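# Insert the held peg into the plate's hole

## Task

The left gripper starts out holding a peg a little above a plate, near the plate's hole. Lower the peg into that hole until it sits on the hole's floor. Forcing or wedging the peg too hard makes the attempt fail.

## Robot and tools

ROBOT. There are two arms, left_arm and right_arm. Each has six revolute joints and a two-finger gripper driven by one number. Left_arm's base is at (-0.036, +0.247, 0) m in the scene frame and right_arm's at (+0.028, -0.347, 0) m. Both are almost unrotated, with up along +z. In this task only the left arm holds the peg. The right arm can stay still, but it still needs numbers in every row.

FRAMES. Scene frame: origin at table height, halfway between the nominal bases, +x out over the table, +z up, left_arm on the +y side. Each result gives end_effector_position (m) and end_effector_quat_wxyz in that arm's own base frame. They can be off by a few cm. The reported point sits between the finger pads, about 1 cm short of the tips. The fingers point along the gripper's +z axis and close along its y axis. Fixed cameras use the scene frame.

ROW LAYOUT. Every command row is one flat list of 14 numbers, each in [-1, 1]. The first 7 are for left_arm and the last 7 for right_arm. Each block of 7 goes: wrist roll (joint6), wrist pitch (joint4), shoulder (joint2), waist (joint1), elbow (joint3), wrist yaw (joint5), then gripper opening. The six joint numbers are offsets, not poses. They are measured from the arm's Joint targets as printed when the action begins, not from the previous row. A value of 1.0 equals 2.224 rad for waist, shoulder and elbow, and 8.485 rad for the three wrist joints, so wrist numbers must be tiny. Sending the same offset again moves the joint further. Send 0 to keep a joint where it is. The opening is absolute: +1 fully open, -1 closed. To keep the peg held, resend the left arm's current grip number every time, because 0 is a real command.

RANGES (rad). Waist -2.618 to 3.054, shoulder 0.000 to 3.142, elbow 0.000 to 3.142, wrist pitch -1.571 to 1.571, wrist yaw -1.571 to 1.571, wrist roll -2.094 to 2.094. An action is refused for both arms if it pushes a joint more than 0.059 rad beyond its range. A bad first action rejects the whole call. A result line "joint sent to its limit" means a joint was clipped at its end.

execute_actions(actions, cameras). actions is a list of up to 15 actions. Each action is up to 15 rows, each row lasting 1/30 s. A short action keeps its last row until all 15 steps are done, so one action takes 0.5 s. An empty list just reports state and images. cameras lists image names (cam_high, cam_low, cam_left_wrist, cam_right_wrist, each 672x504). Omit it or use ["all"] for all of them, or [] for none.

move(target, speed, blend, opening_speed, blocking, cameras). target is one 14-number row, or up to 15 rows. Every row's joint numbers are offsets from the same starting Joint targets, not chained. speed is the top speed in rad/s of the joint with the farthest to go: 0.01 to 12.57, default 0.5. It can be one value or one per target. blend is in rad and rounds corners between listed targets; the default 0 stops at each. opening_speed is the finger rate on the -1..+1 scale per second, at least 0.2. blocking=false returns after about 0.5 s while motion goes on. The result adds a "move:" line: done, off_target (at rest but more than 0.035 rad from the target), moving, held or fault, plus limits=held if steps were withheld. "done" does not confirm contact or its absence. The move does not avoid obstacles or the other arm.

wait(seconds 0 to 10) lets the scene run under the last command. stop brakes a running move. zoom_image(camera, region [x0, y0, x1, y1] in pixels, at most 504x504) enlarges part of that camera's latest image. read_manual gives licence texts only. finished_scene(scene) ends the scene for good. Use scene 1 here, and call it only once the peg rests at the bottom on its own.

RESULTS. Joint positions (rad) and Joint velocities (rad/s) are listed per arm in the row order above. Each block ends with the finger gap in metres (0.093 fully open) or its rate. Joint targets is the base for your next offsets. grip_measured uses the -1..+1 scale. Pads meet near -0.94, and each mm of object width adds about 0.0208. Joint torques follow the same order. Positive means toward larger angles. Numbers 3, 4 and 5 wrap at ±28 N m. "joint command not followed" means the clearance check changed targets. Calls that ran actions also list joint positions at some steps. MOTOR HOT appears at 75 °C. At 90 °C that arm folds up and stays idle, and at 100 °C it goes limp.

MOTION LIMITS. Each target is kept within 0.339 rad (big joints) or 2.2 rad (wrist joints) of the measured angle. If a target would put the gripper more than 200 mm from where it is, it is scaled back, so large moves need several actions. Friction and gravity can leave joints short, and very small steps may not move at all.

AVOID. Lower the peg gently in small steps, and stop pressing once it bottoms out. Jamming ends the try. To release a push, command the targets back past the measured positions. Keep the grip steady so the peg is not dropped. Do not let the arms touch each other or knock anything off the table. Avoid fast impacts, and avoid long stretched or straining poses that heat the motors.

Each tool is called after ">>>" as name([rows], argument=value, ...), one row to a line, values as JSON.

## Session

>>> execute_actions(actions=[])

Scene clock: 0.00 s.
left_arm: end_effector_position=(+0.2800, -0.1607, +0.1327) grip_measured=-0.291 end_effector_quat_wxyz=(+0.019, +0.861, +0.508, +0.003) | right_arm: end_effector_position=(+0.3754, +0.0000, +0.4021) grip_measured=+1.000 end_effector_quat_wxyz=(+0.707, +0.000, +0.707, +0.000)
Joint names: [wrist roll, wrist pitch, shoulder, waist, elbow, wrist yaw]
Joint positions: left_arm=[1.56 -1.298 1.73 -0.515 1.493 0.013 0.031] | right_arm=[0 0 1.047 0 1.047 0 0.093]
Joint velocities: left_arm=[-0.051 -0.081 0.002 -0.012 0.017 -0.095 0.008] | right_arm=[within noise]
Joint torques (N m): no reading
Motor temperatures (°C): left_arm=[29 35 36 28 36 31 31] | right_arm=[29 33 34 29 38 33 31]
Heat: left arm: 36 °C; right arm: 38 °C.
Joint targets: left_arm=[1.560 -1.296 1.710 -0.515 1.510 0.016] | right_arm=[0.000 0.011 1.042 0.000 1.062 0.000]
Tool commands: left_gripper/opening=-0.921165 right_gripper/opening=+1.0

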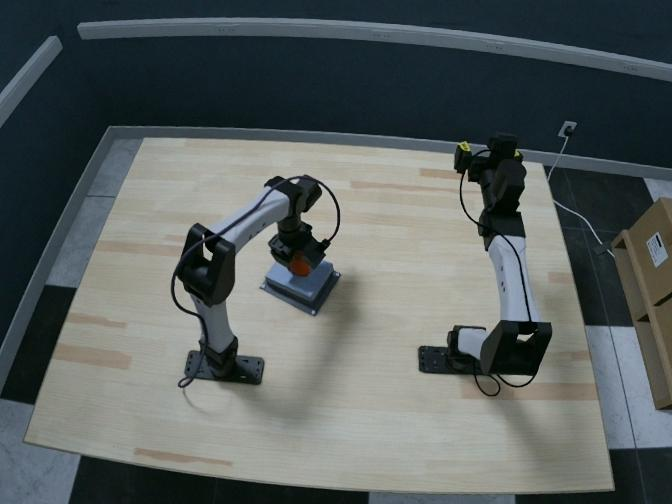

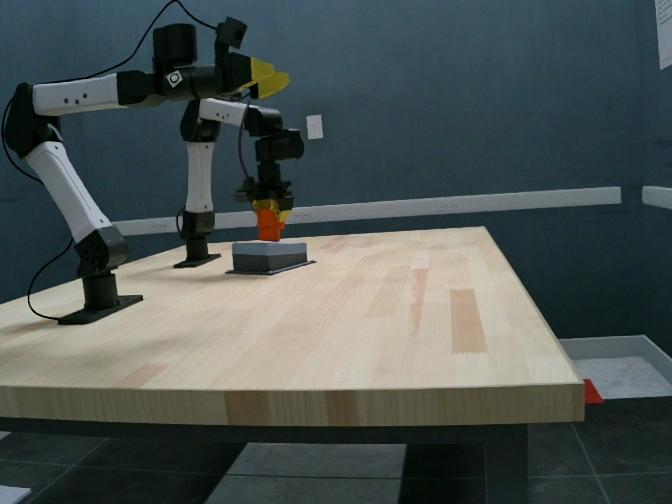

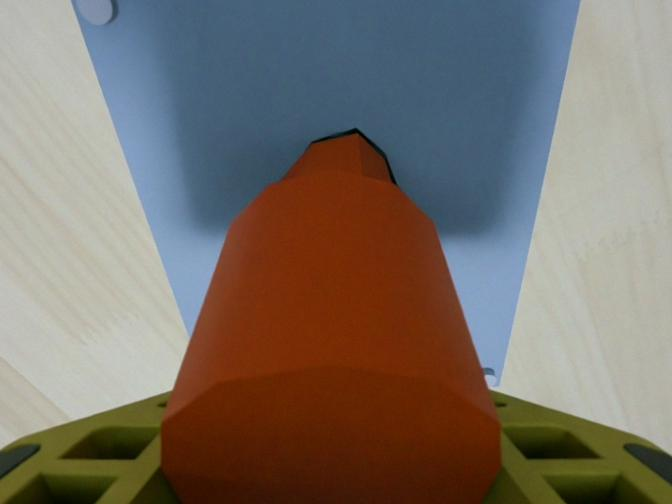

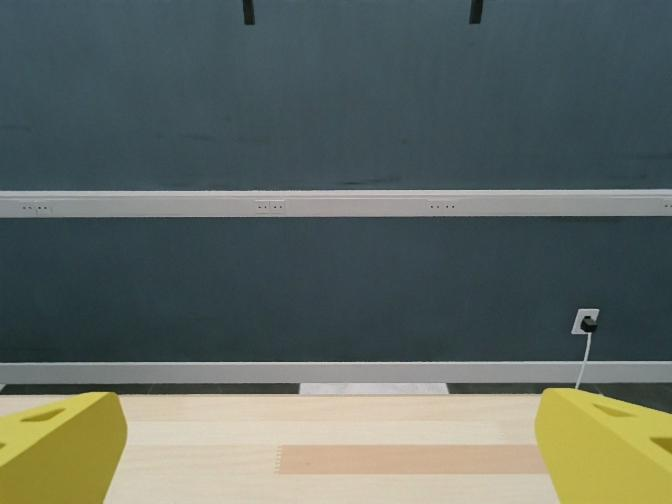

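>>> zoom_image(camera="cam_left_wrist", region=[240, 90, 460, 255])

>>> zoom_image(camera="cam_low", region=[200, 160, 350, 285])

>>> zoom_image(camera="cam_high", region=[230, 210, 370, 330])

Scaled by 2.291 from the camera's 672x504 image, which has a finer 960x720 frame.

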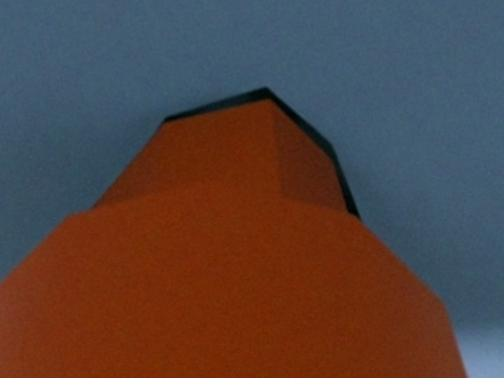

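Scaled by 3.360 from the camera's 672x504 image, which has a finer 960x720 frame.

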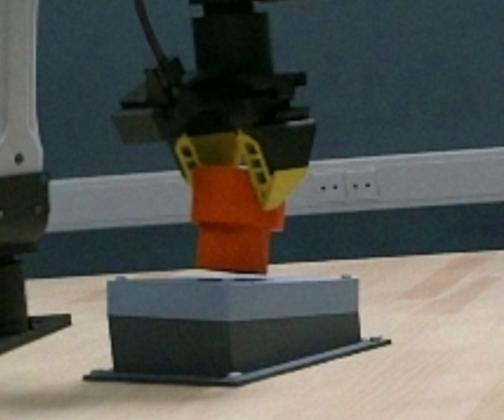

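Scaled by 3.600 from the camera's 672x504 image, which has a finer 960x720 frame.

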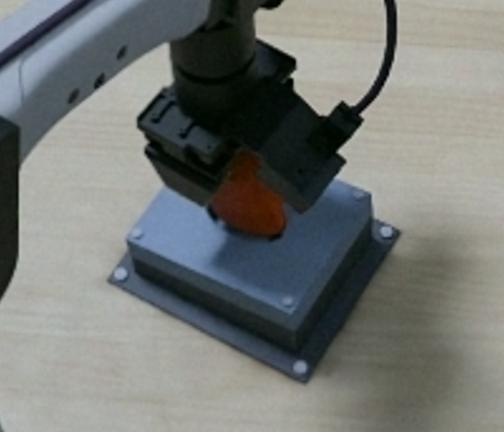

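>>> zoom_image(camera="cam_left_wrist", region=[290, 110, 420, 208])

>>> zoom_image(camera="cam_low", region=[240, 190, 310, 260])

>>> zoom_image(camera="cam_high", region=[260, 240, 340, 310])

Scaled by 3.877 from the camera's 672x504 image, which has a finer 960x720 frame.

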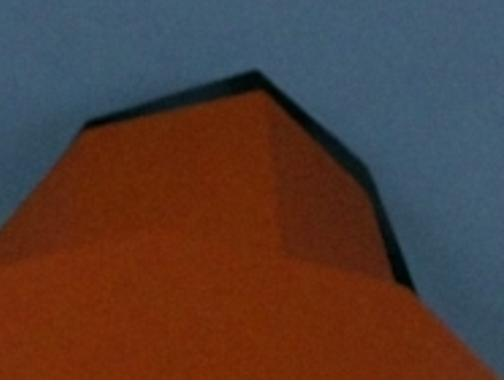

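Scaled by 7.200 from the camera's 672x504 image, which has a finer 960x720 frame.

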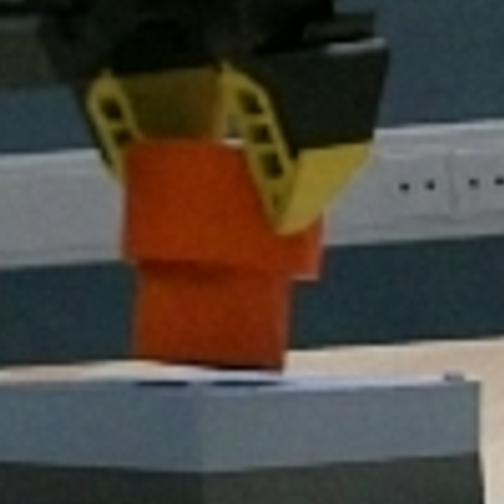

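Scaled by 6.300 from the camera's 672x504 image, which has a finer 960x720 frame.

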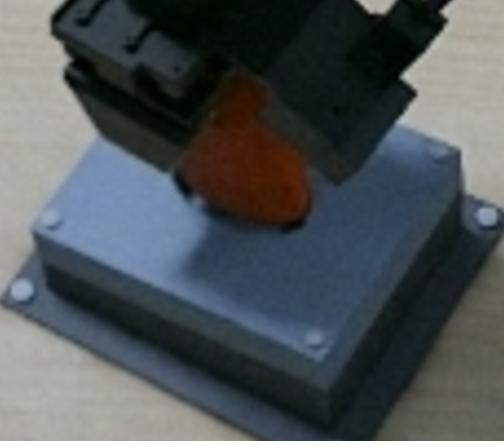

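>>> move(target=[0,-0.0290,0.01344,0,0.12406,0,-0.921165,0,0,0,0,0,0,1.0], speed=0.4)

>>> zoom_image(camera="cam_left_wrist", region=[240, 60, 440, 210])

>>> zoom_image(camera="cam_low", region=[220, 160, 330, 280])

Scene clock: 57.80 s.
left_arm: end_effector_position=(+0.2794, -0.1604, +0.1989) grip_measured=-0.217 end_effector_quat_wxyz=(+0.034, +0.861, +0.508, +0.012) | right_arm: end_effector_position=(+0.3754, +0.0000, +0.4021) grip_measured=+1.000 end_effector_quat_wxyz=(+0.707, +0.000, +0.707, +0.000)
Joint names: [wrist roll, wrist pitch, shoulder, waist, elbow, wrist yaw]
Joint positions: left_arm=[1.56 -1.527 1.73 -0.515 1.757 0.013 0.035] | right_arm=[0 0 1.047 0 1.047 0 0.093]
Joint torques (N m): left_arm=[0.21 0.32 -6.19 -0.59 8.34 0.15] | right_arm=[0 2.29 -3.28 -0.16 10.18 0.04]
Motor temperatures (°C): left_arm=[29 34 49 28 41 31 33] | right_arm=[29 45 35 29 46 33 31]
Heat: left arm: 49 °C; right arm: 46 °C.
Joint targets: left_arm=[1.560 -1.542 1.739 -0.515 1.786 0.016] | right_arm=[0.000 0.011 1.042 0.000 1.062 0.000]
move: done
camera_calibration:
cam_left_wrist: T_world_to_cam=[[-0.874496, 0.481352, -0.0596509, 0.333358], [0.413579, 0.804255, 0.426762, -0.0352856], [0.253397, 0.348531, -0.902395, 0.251173], [0, 0, 0, 1]] pos_world=[0.242467, -0.219625, 0.261601]

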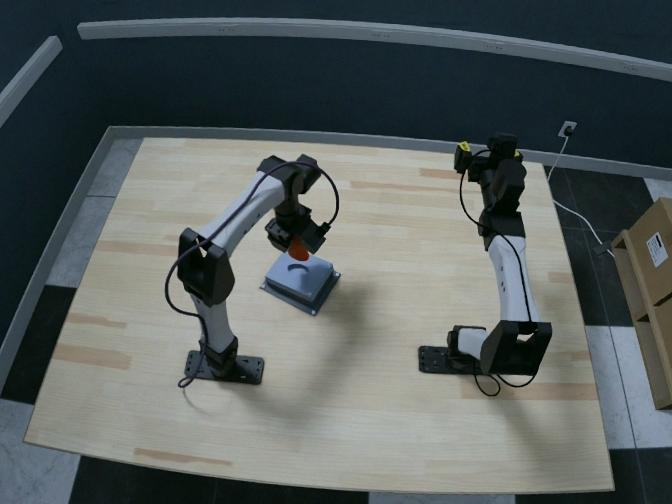

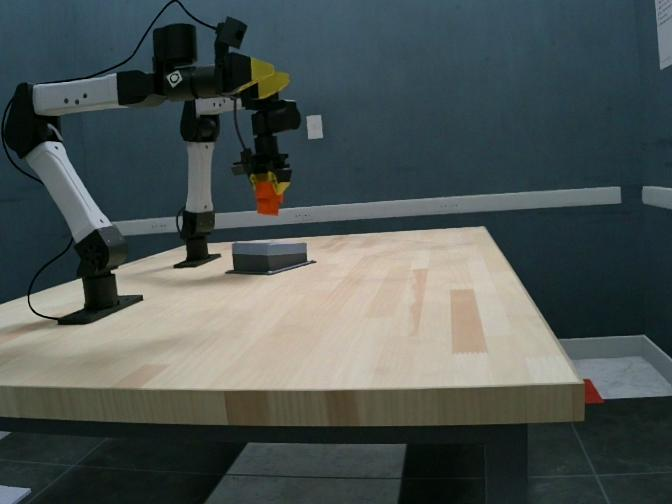

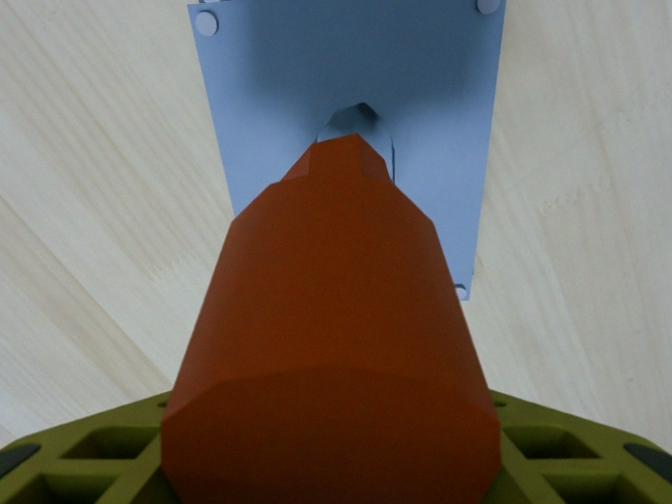

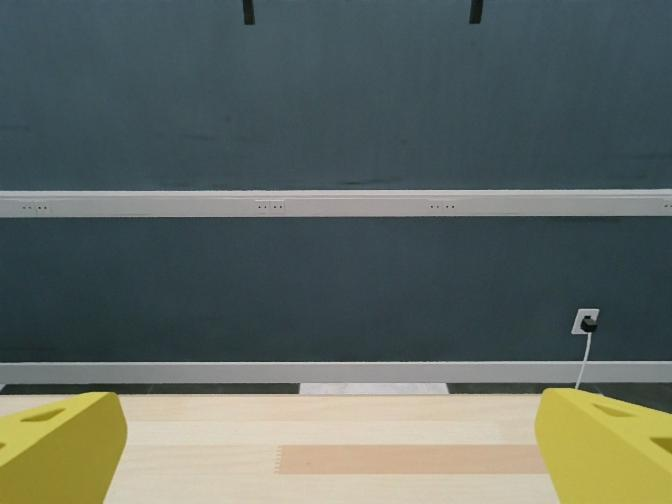

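Scaled by 2.520 from the camera's 672x504 image, which has a finer 960x720 frame.

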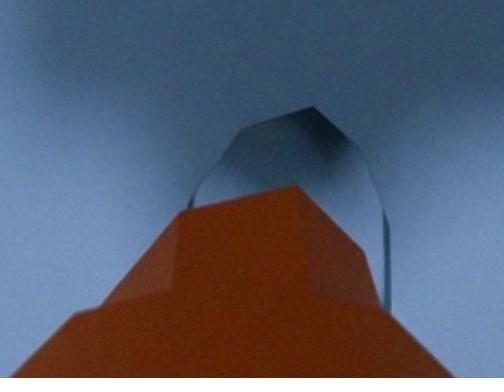

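Scaled by 4.200 from the camera's 672x504 image, which has a finer 960x720 frame.

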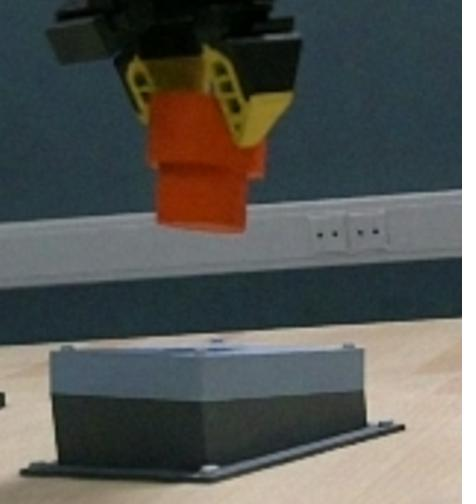

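>>> zoom_image(camera="cam_low", region=[240, 165, 300, 225])

>>> zoom_image(camera="cam_low", region=[222, 230, 322, 280])

>>> zoom_image(camera="cam_high", region=[250, 220, 350, 320])

Scaled by 8.400 from the camera's 672x504 image, which has a finer 960x720 frame.

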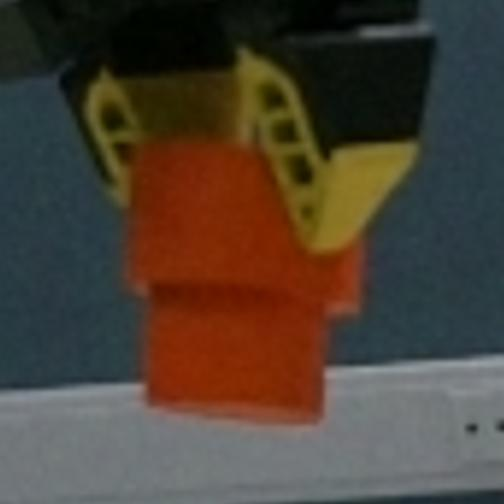

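Scaled by 5.040 from the camera's 672x504 image, which has a finer 960x720 frame.

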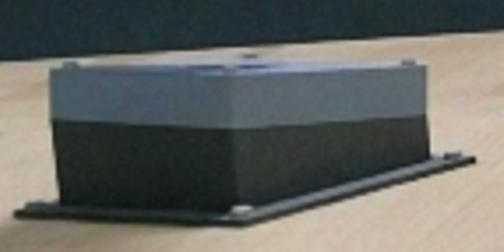

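Scaled by 5.040 from the camera's 672x504 image, which has a finer 960x720 frame.

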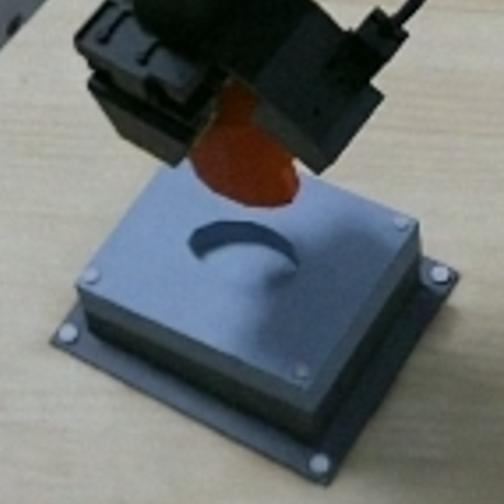

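>>> zoom_image(camera="cam_left_wrist", region=[270, 90, 410, 200])

>>> zoom_image(camera="cam_left_wrist", region=[150, 120, 520, 504])

Scaled by 3.600 from the camera's 672x504 image, which has a finer 960x720 frame.

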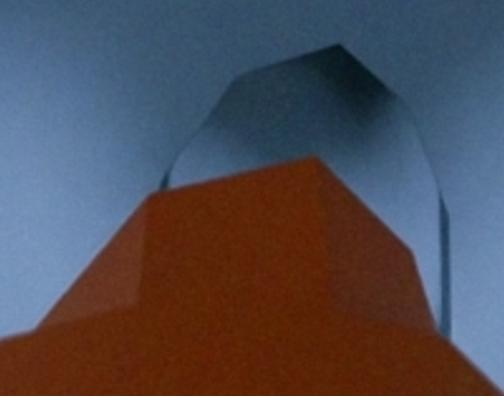

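Scaled by 1.312 from the camera's 672x504 image, which has a finer 960x720 frame.

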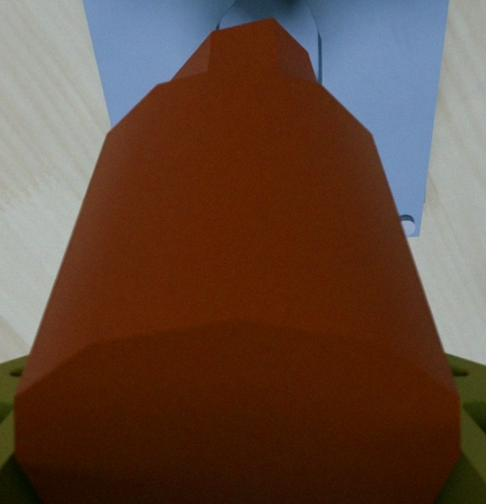

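>>> move(target=[-0.01732,0.01709,0.01169,-0.0661,-0.07734,-0.02546,-0.921165,0,0,0,0,0,0,1.0], speed=0.4)

>>> zoom_image(camera="cam_left_wrist", region=[240, 50, 440, 200])

>>> zoom_image(camera="cam_low", region=[230, 170, 320, 260])

>>> zoom_image(camera="cam_high", region=[250, 220, 350, 320])

Scene clock: 116.73 s.
left_arm: end_effector_position=(+0.2736, -0.1735, +0.1554) grip_measured=-0.217 end_effector_quat_wxyz=(-0.031, +0.859, +0.504, +0.085) | right_arm: end_effector_position=(+0.3754, +0.0000, +0.4021) grip_measured=+1.000 end_effector_quat_wxyz=(+0.707, +0.000, +0.707, +0.000)
Joint names: [wrist roll, wrist pitch, shoulder, waist, elbow, wrist yaw]
Joint positions: left_arm=[1.421 -1.414 1.762 -0.659 1.61 -0.182 0.035] | right_arm=[0 0 1.047 0 1.047 0 0.093]
Joint torques (N m): left_arm=[0.03 0.55 -6.83 -0.73 6.2 -0.21] | right_arm=[0.04 2.31 -2.99 -0.16 10.09 0]
Heat: left arm: 46 °C; right arm: 49 °C.
Joint targets: left_arm=[1.413 -1.397 1.766 -0.662 1.614 -0.200] | right_arm=[0.000 0.011 1.042 0.000 1.062 0.000]
move: done
camera_calibration:
cam_left_wrist: T_world_to_cam=[[-0.873067, 0.487107, -0.021937, 0.326759], [0.380996, 0.709573, 0.592746, -0.0371115], [0.304296, 0.509149, -0.805091, 0.216809], [0, 0, 0, 1]] pos_world=[0.233448, -0.243221, 0.203716]

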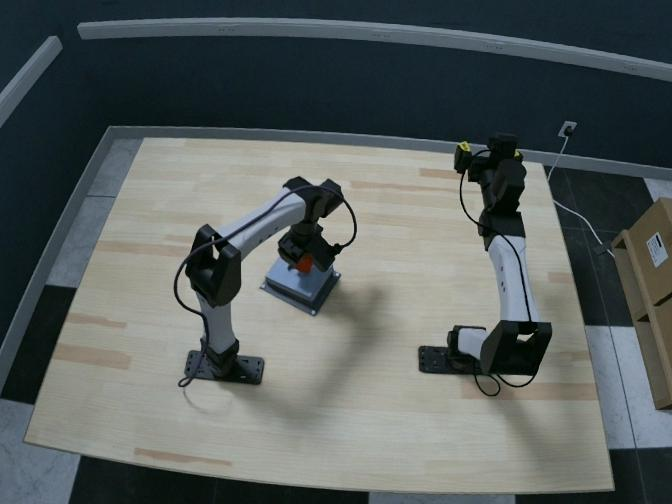

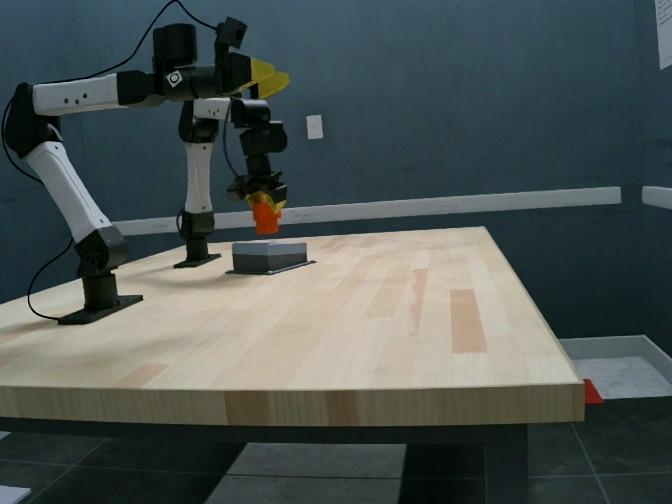

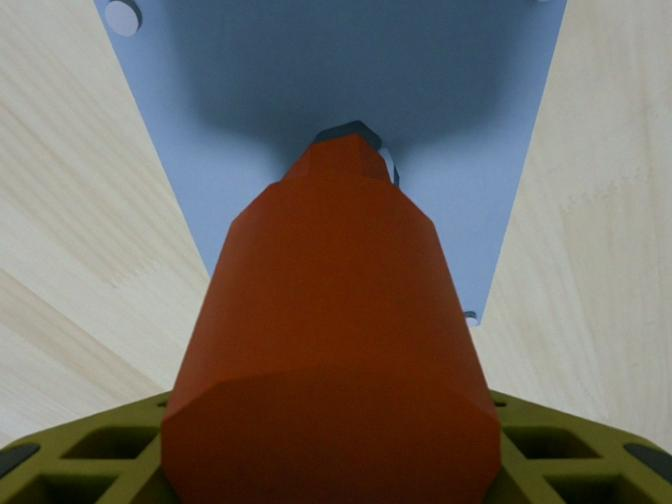

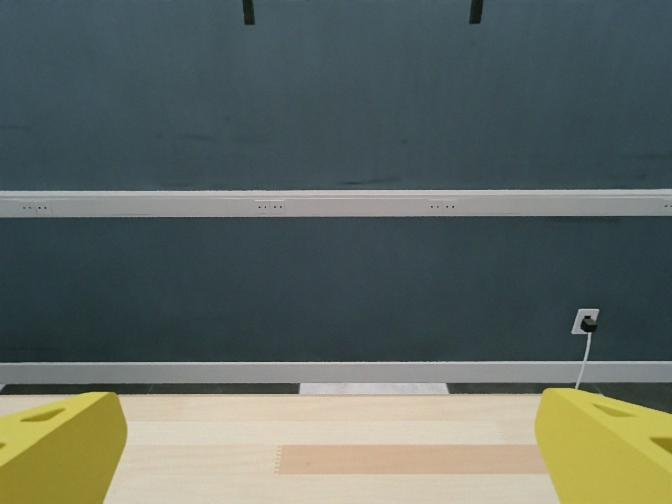

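Scaled by 2.520 from the camera's 672x504 image, which has a finer 960x720 frame.

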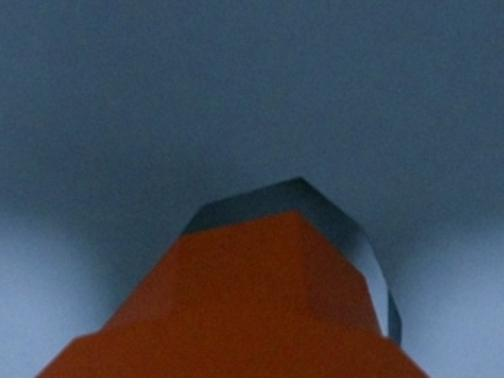

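Scaled by 5.600 from the camera's 672x504 image, which has a finer 960x720 frame.

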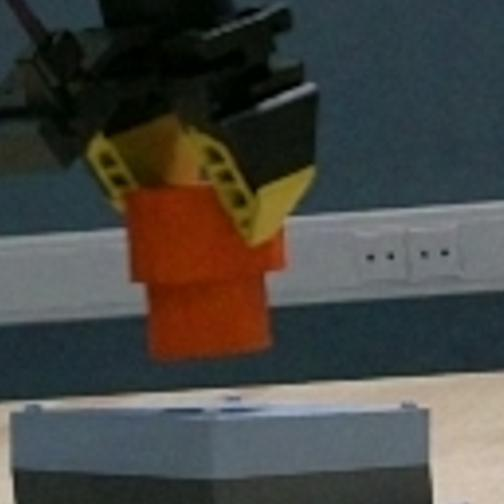

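Scaled by 5.040 from the camera's 672x504 image, which has a finer 960x720 frame.

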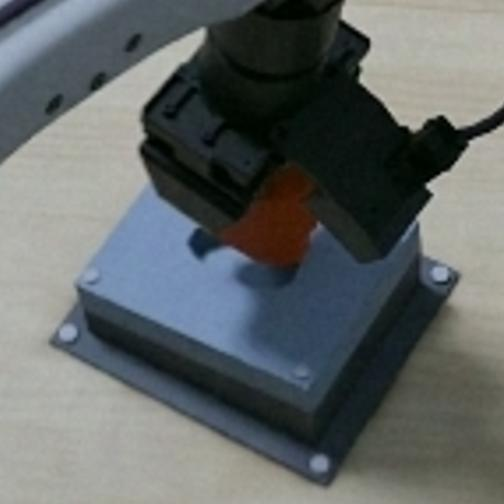

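>>> zoom_image(camera="cam_left_wrist", region=[270, 100, 410, 205])

>>> zoom_image(camera="cam_low", region=[230, 215, 310, 275])

Scaled by 3.600 from the camera's 672x504 image, which has a finer 960x720 frame.

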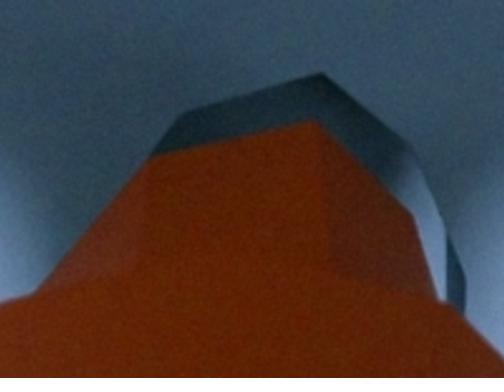

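Scaled by 6.300 from the camera's 672x504 image, which has a finer 960x720 frame.

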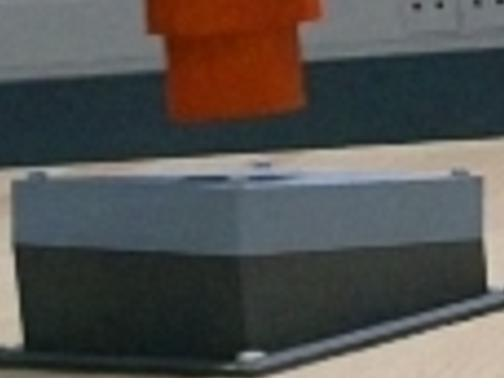

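>>> move(target=[-0.00796,0.00625,0.00045,0.00764,-0.03507,0,-0.921165,0,0,0,0,0,0,1.0], speed=0.2, cameras=["cam_low","cam_left_wrist","cam_high"])

>>> zoom_image(camera="cam_left_wrist", region=[270, 100, 410, 205])

>>> zoom_image(camera="cam_low", region=[230, 195, 310, 275])

>>> zoom_image(camera="cam_high", region=[260, 230, 340, 310])

Scene clock: 166.67 s.
left_arm: end_effector_position=(+0.2721, -0.1678, +0.1363) grip_measured=-0.217 end_effector_quat_wxyz=(-0.040, +0.839, +0.536, +0.083) | right_arm: end_effector_position=(+0.3754, +0.0000, +0.4021) grip_measured=+1.000 end_effector_quat_wxyz=(+0.707, +0.000, +0.707, +0.000)
Joint names: [wrist roll, wrist pitch, shoulder, waist, elbow, wrist yaw]
Joint positions: left_arm=[1.353 -1.36 1.762 -0.649 1.534 -0.183 0.035] | right_arm=[0 0 1.047 0 1.047 0 0.093]
Joint torques (N m): left_arm=[0.07 0.57 -7.02 -0.13 6.02 -0.18] | right_arm=[0 2.33 -3.06 -0.12 10.02 -0.02]
Motor temperatures (°C): left_arm=[29 33 44 28 43 31 34] | right_arm=[29 52 35 29 51 32 31]
Heat: left arm: 44 °C; right arm: 52 °C.
Joint targets: left_arm=[1.346 -1.344 1.767 -0.644 1.536 -0.200] | right_arm=[0.000 0.011 1.042 0.000 1.062 0.000]
move: done
camera_calibration:
cam_left_wrist: T_world_to_cam=[[-0.907903, 0.419005, -0.0120978, 0.318821], [0.330048, 0.732347, 0.595598, -0.0119938], [0.258418, 0.536752, -0.803192, 0.215881], [0, 0, 0, 1]] pos_world=[0.237629, -0.240678, 0.184394]
Images, in order (width x height): cam_high 672x504, cam_low 672x504, cam_left_wrist 672x504.

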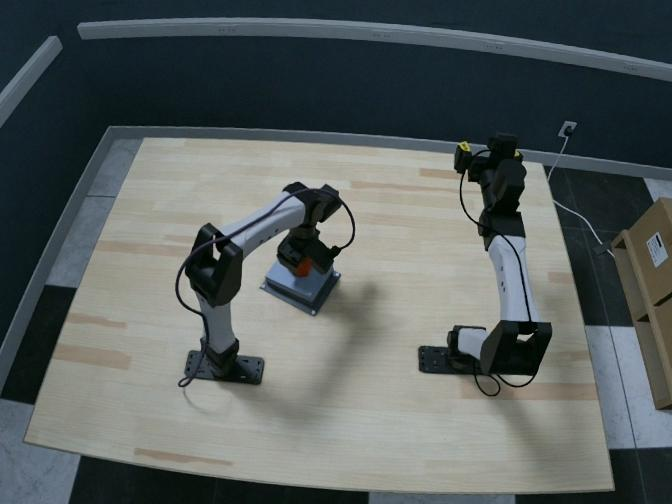

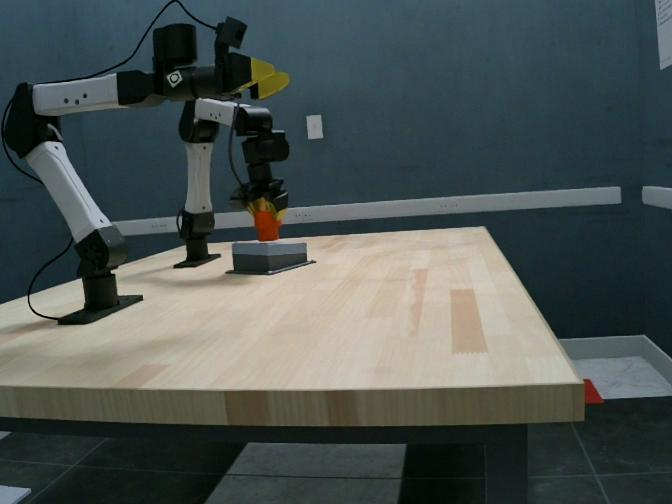

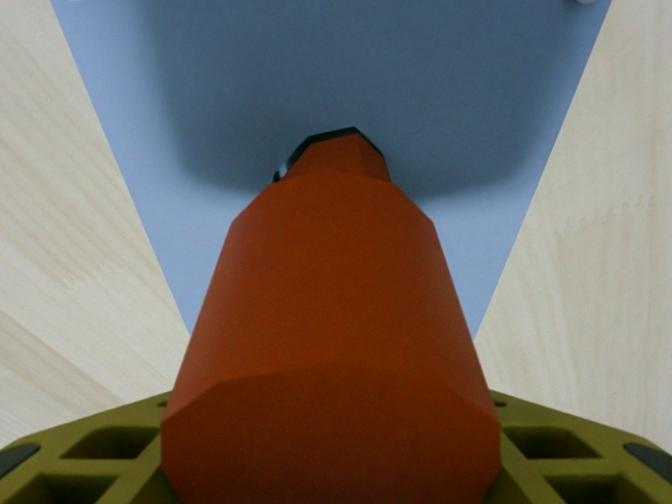

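Scaled by 3.600 from the camera's 672x504 image, which has a finer 960x720 frame.

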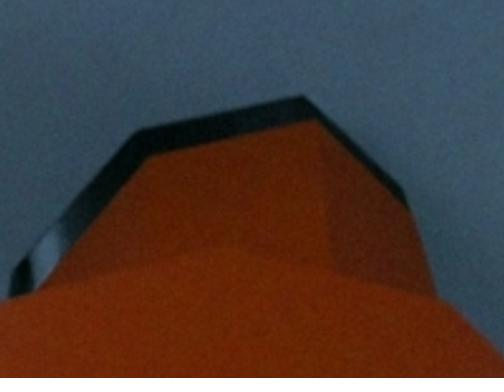

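Scaled by 6.300 from the camera's 672x504 image, which has a finer 960x720 frame.

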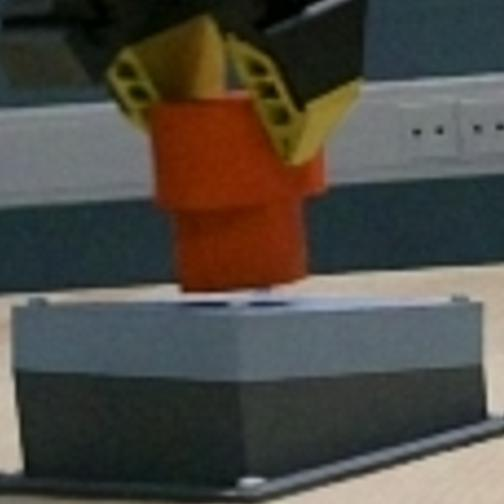

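Scaled by 6.300 from the camera's 672x504 image, which has a finer 960x720 frame.

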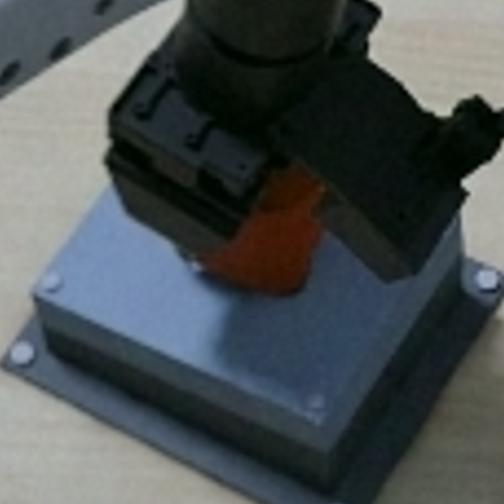

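>>> move(target=[0,0.00229,0.00099,0,-0.00776,0,-0.921165,0,0,0,0,0,0,1.0], speed=0.04, cameras=["cam_low","cam_left_wrist"])

>>> zoom_image(camera="cam_left_wrist", region=[270, 110, 400, 190])

>>> zoom_image(camera="cam_low", region=[230, 215, 310, 265])

Scene clock: 191.00 s.
left_arm: end_effector_position=(+0.2727, -0.1683, +0.1322) grip_measured=-0.217 end_effector_quat_wxyz=(-0.038, +0.839, +0.537, +0.084) | right_arm: end_effector_position=(+0.3754, +0.0000, +0.4021) grip_measured=+1.000 end_effector_quat_wxyz=(+0.707, +0.000, +0.707, +0.000)
Joint names: [wrist roll, wrist pitch, shoulder, waist, elbow, wrist yaw]
Joint positions: left_arm=[1.353 -1.341 1.762 -0.649 1.518 -0.183 0.035] | right_arm=[0 0 1.047 0 1.047 0 0.093]
Joint torques (N m): left_arm=[0.04 0.47 -6.69 -0.24 6.05 -0.18] | right_arm=[0.08 2.3 -3.11 -0.2 10.17 0]
Heat: left arm: 44 °C; right arm: 53 °C.
Joint targets: left_arm=[1.346 -1.324 1.769 -0.644 1.519 -0.200] | right_arm=[0.000 0.011 1.042 0.000 1.062 0.000]
move: done
camera_calibration:
cam_left_wrist: T_world_to_cam=[[-0.908199, 0.418245, -0.0156627, 0.320005], [0.327737, 0.733943, 0.594908, -0.00846379], [0.260313, 0.535162, -0.803641, 0.211977], [0, 0, 0, 1]] pos_world=[0.238222, -0.241071, 0.180401]
Images, in order (width x height): cam_low 672x504, cam_left_wrist 672x504.

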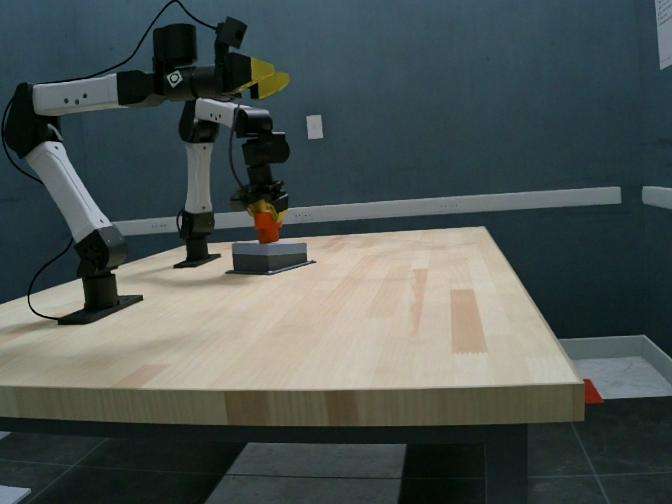

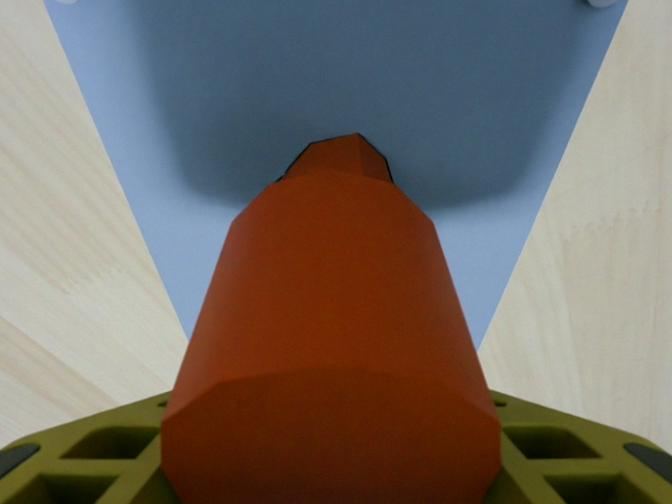

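Scaled by 3.877 from the camera's 672x504 image, which has a finer 960x720 frame.

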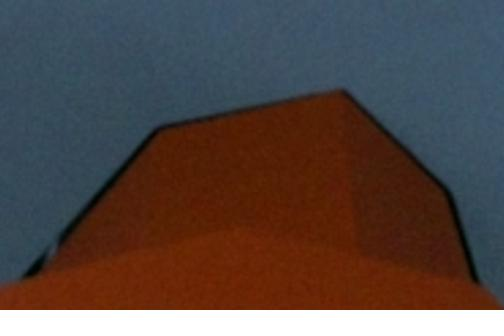

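Scaled by 6.300 from the camera's 672x504 image, which has a finer 960x720 frame.

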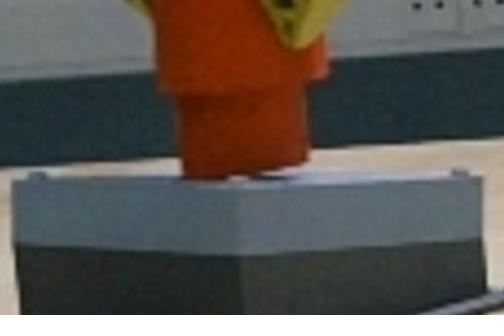

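>>> move(target=[0,0.0007,0,0,-0.00268,0,-0.921165,0,0,0,0,0,0,1.0], speed=0.02, cameras=["cam_low","cam_left_wrist"])

>>> zoom_image(camera="cam_left_wrist", region=[270, 110, 400, 190])

>>> zoom_image(camera="cam_low", region=[230, 215, 310, 265])

Scene clock: 197.37 s.
left_arm: end_effector_position=(+0.2726, -0.1681, +0.1307) grip_measured=-0.217 end_effector_quat_wxyz=(-0.039, +0.839, +0.537, +0.084) | right_arm: end_effector_position=(+0.3754, +0.0000, +0.4021) grip_measured=+1.000 end_effector_quat_wxyz=(+0.707, +0.000, +0.707, +0.000)
Joint names: [wrist roll, wrist pitch, shoulder, waist, elbow, wrist yaw]
Joint positions: left_arm=[1.353 -1.336 1.762 -0.649 1.512 -0.184 0.035] | right_arm=[0 0 1.047 0 1.047 0 0.093]
Joint torques (N m): left_arm=[0.04 0.45 -6.75 -0.32 5.96 -0.21] | right_arm=[0.02 2.33 -3.08 -0.18 10.11 0.01]
Heat: left arm: 44 °C; right arm: 53 °C.
Joint targets: left_arm=[1.346 -1.318 1.769 -0.644 1.513 -0.200] | right_arm=[0.000 0.011 1.042 0.000 1.062 0.000]
move: done
camera_calibration:
cam_left_wrist: T_world_to_cam=[[-0.908188, 0.418292, -0.0150594, 0.31975], [0.32784, 0.733248, 0.595708, -0.00788284], [0.260222, 0.536078, -0.80306, 0.210801], [0, 0, 0, 1]] pos_world=[0.238123, -0.240975, 0.178797]
Images, in order (width x height): cam_low 672x504, cam_left_wrist 672x504.

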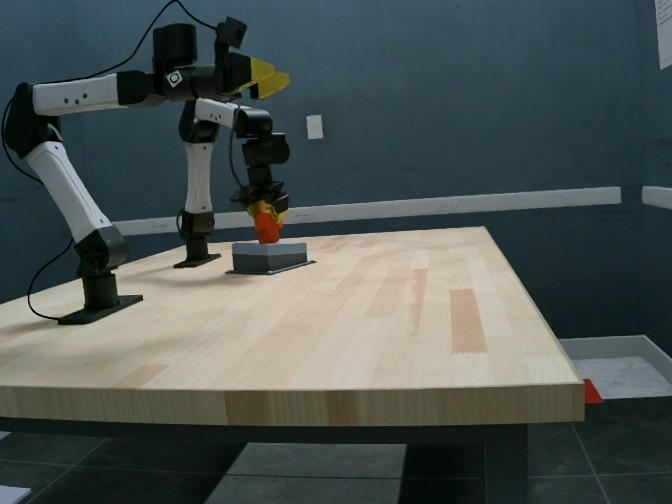

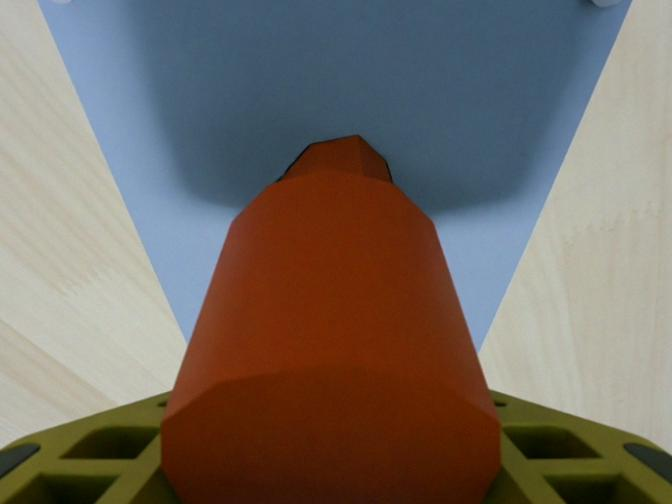

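Scaled by 3.877 from the camera's 672x504 image, which has a finer 960x720 frame.

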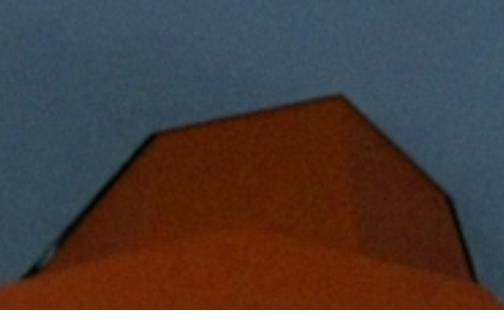

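Scaled by 6.300 from the camera's 672x504 image, which has a finer 960x720 frame.

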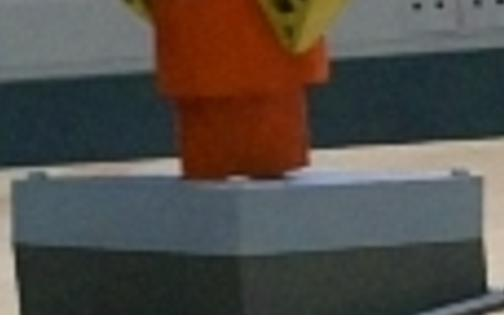

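>>> move(target=[0,0.00188,0.00013,0,-0.00701,0,-0.921165,0,0,0,0,0,0,1.0], speed=0.03, cameras=["cam_low","cam_left_wrist"])

>>> zoom_image(camera="cam_left_wrist", region=[270, 110, 400, 190])

>>> zoom_image(camera="cam_low", region=[230, 195, 310, 265])

Scene clock: 207.40 s.
left_arm: end_effector_position=(+0.2727, -0.1681, +0.1268) grip_measured=-0.217 end_effector_quat_wxyz=(-0.038, +0.839, +0.537, +0.084) | right_arm: end_effector_position=(+0.3754, +0.0000, +0.4021) grip_measured=+1.000 end_effector_quat_wxyz=(+0.707, +0.000, +0.707, +0.000)
Joint names: [wrist roll, wrist pitch, shoulder, waist, elbow, wrist yaw]
Joint positions: left_arm=[1.353 -1.32 1.762 -0.649 1.496 -0.184 0.035] | right_arm=[0 0 1.047 0 1.047 0 0.093]
Joint torques (N m): left_arm=[0.02 0.5 -6.68 -0.23 6.01 -0.14] | right_arm=[0.01 2.33 -3.03 -0.09 10.06 0]
Heat: left arm: 44 °C; right arm: 54 °C.
Joint targets: left_arm=[1.346 -1.302 1.769 -0.644 1.497 -0.200] | right_arm=[0.000 0.011 1.042 0.000 1.062 0.000]
move: done
camera_calibration:
cam_left_wrist: T_world_to_cam=[[-0.908207, 0.418236, -0.0154297, 0.319745], [0.327635, 0.733436, 0.595589, -0.00538578], [0.260414, 0.535863, -0.803141, 0.207506], [0, 0, 0, 1]] pos_world=[0.238122, -0.240974, 0.174798]
Images, in order (width x height): cam_low 672x504, cam_left_wrist 672x504.

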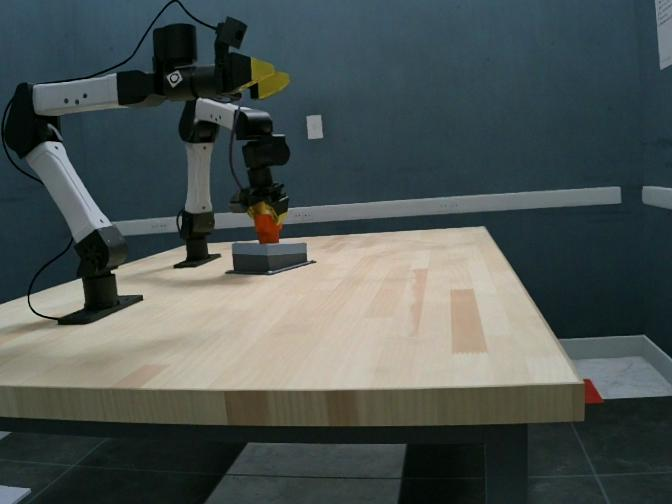

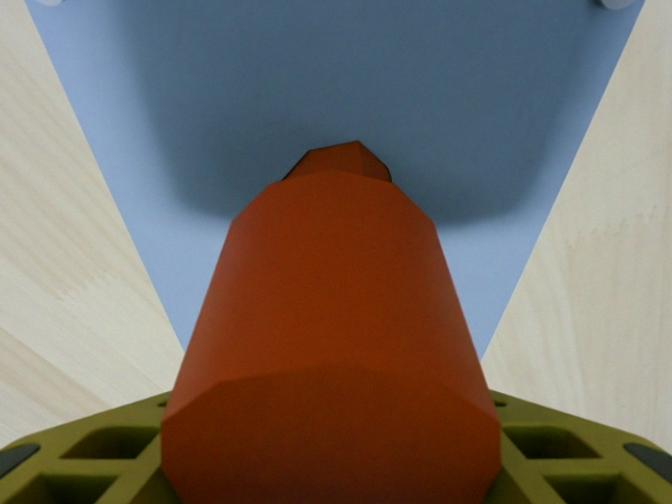

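Scaled by 3.877 from the camera's 672x504 image, which has a finer 960x720 frame.

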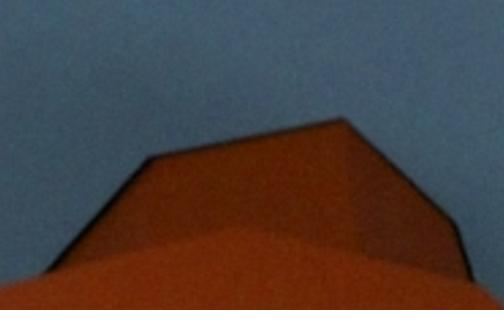

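Scaled by 6.300 from the camera's 672x504 image, which has a finer 960x720 frame.

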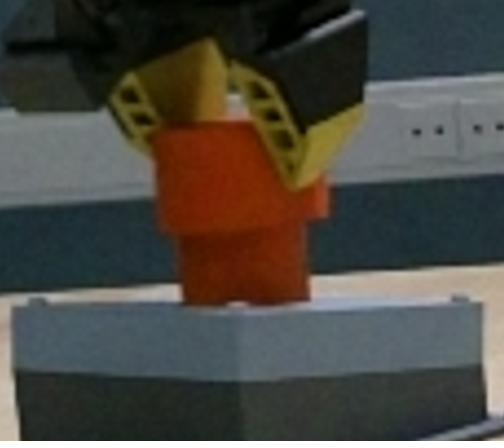

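>>> move(target=[0,0.0023,0.00045,0,-0.00854,0,-0.921165,0,0,0,0,0,0,1.0], speed=0.03, cameras=["cam_left_wrist","cam_low"])

>>> zoom_image(camera="cam_left_wrist", region=[270, 120, 400, 200])

Scene clock: 212.13 s.
left_arm: end_effector_position=(+0.2728, -0.1681, +0.1221) grip_measured=-0.217 end_effector_quat_wxyz=(-0.038, +0.839, +0.537, +0.084) | right_arm: end_effector_position=(+0.3754, +0.0000, +0.4021) grip_measured=+1.000 end_effector_quat_wxyz=(+0.707, +0.000, +0.707, +0.000)
Joint names: [wrist roll, wrist pitch, shoulder, waist, elbow, wrist yaw]
Joint positions: left_arm=[1.353 -1.3 1.762 -0.649 1.477 -0.185 0.035] | right_arm=[0 0 1.047 0 1.047 0 0.093]
Joint torques (N m): left_arm=[0.06 0.53 -6.49 -0.16 6.16 -0.13] | right_arm=[-0.01 2.28 -3.04 -0.29 10.13 0.06]
Heat: left arm: 44 °C; right arm: 54 °C.
Joint targets: left_arm=[1.346 -1.283 1.770 -0.644 1.479 -0.200] | right_arm=[0.000 0.011 1.042 0.000 1.062 0.000]
move: done
camera_calibration:
cam_left_wrist: T_world_to_cam=[[-0.908168, 0.418279, -0.0165618, 0.319953], [0.327029, 0.733631, 0.595683, -0.00244406], [0.261312, 0.535564, -0.803049, 0.203405], [0, 0, 0, 1]] pos_world=[0.238218, -0.240973, 0.170099]
Images, in order (width x height): cam_low 672x504, cam_left_wrist 672x504.

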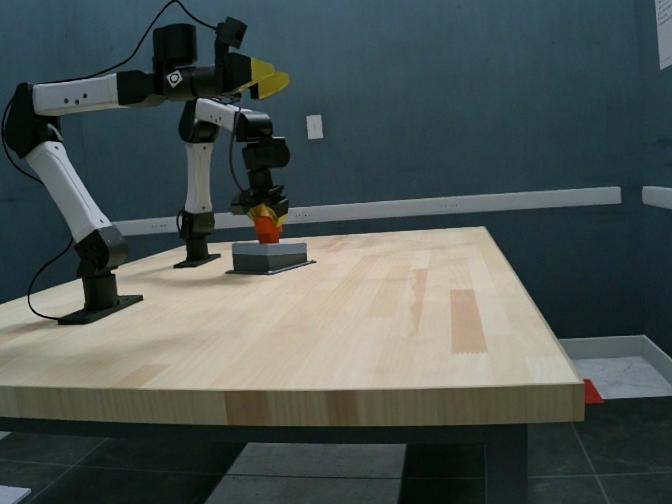

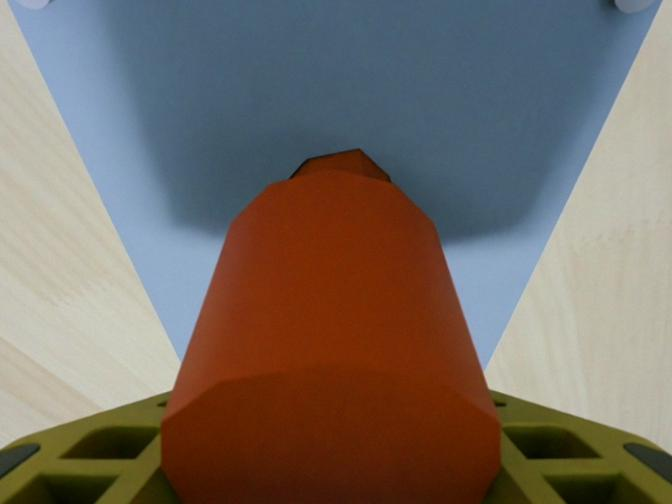

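Scaled by 3.877 from the camera's 672x504 image, which has a finer 960x720 frame.

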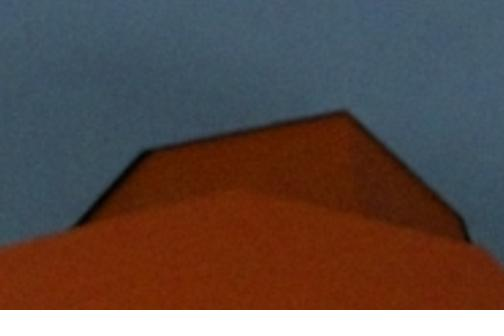

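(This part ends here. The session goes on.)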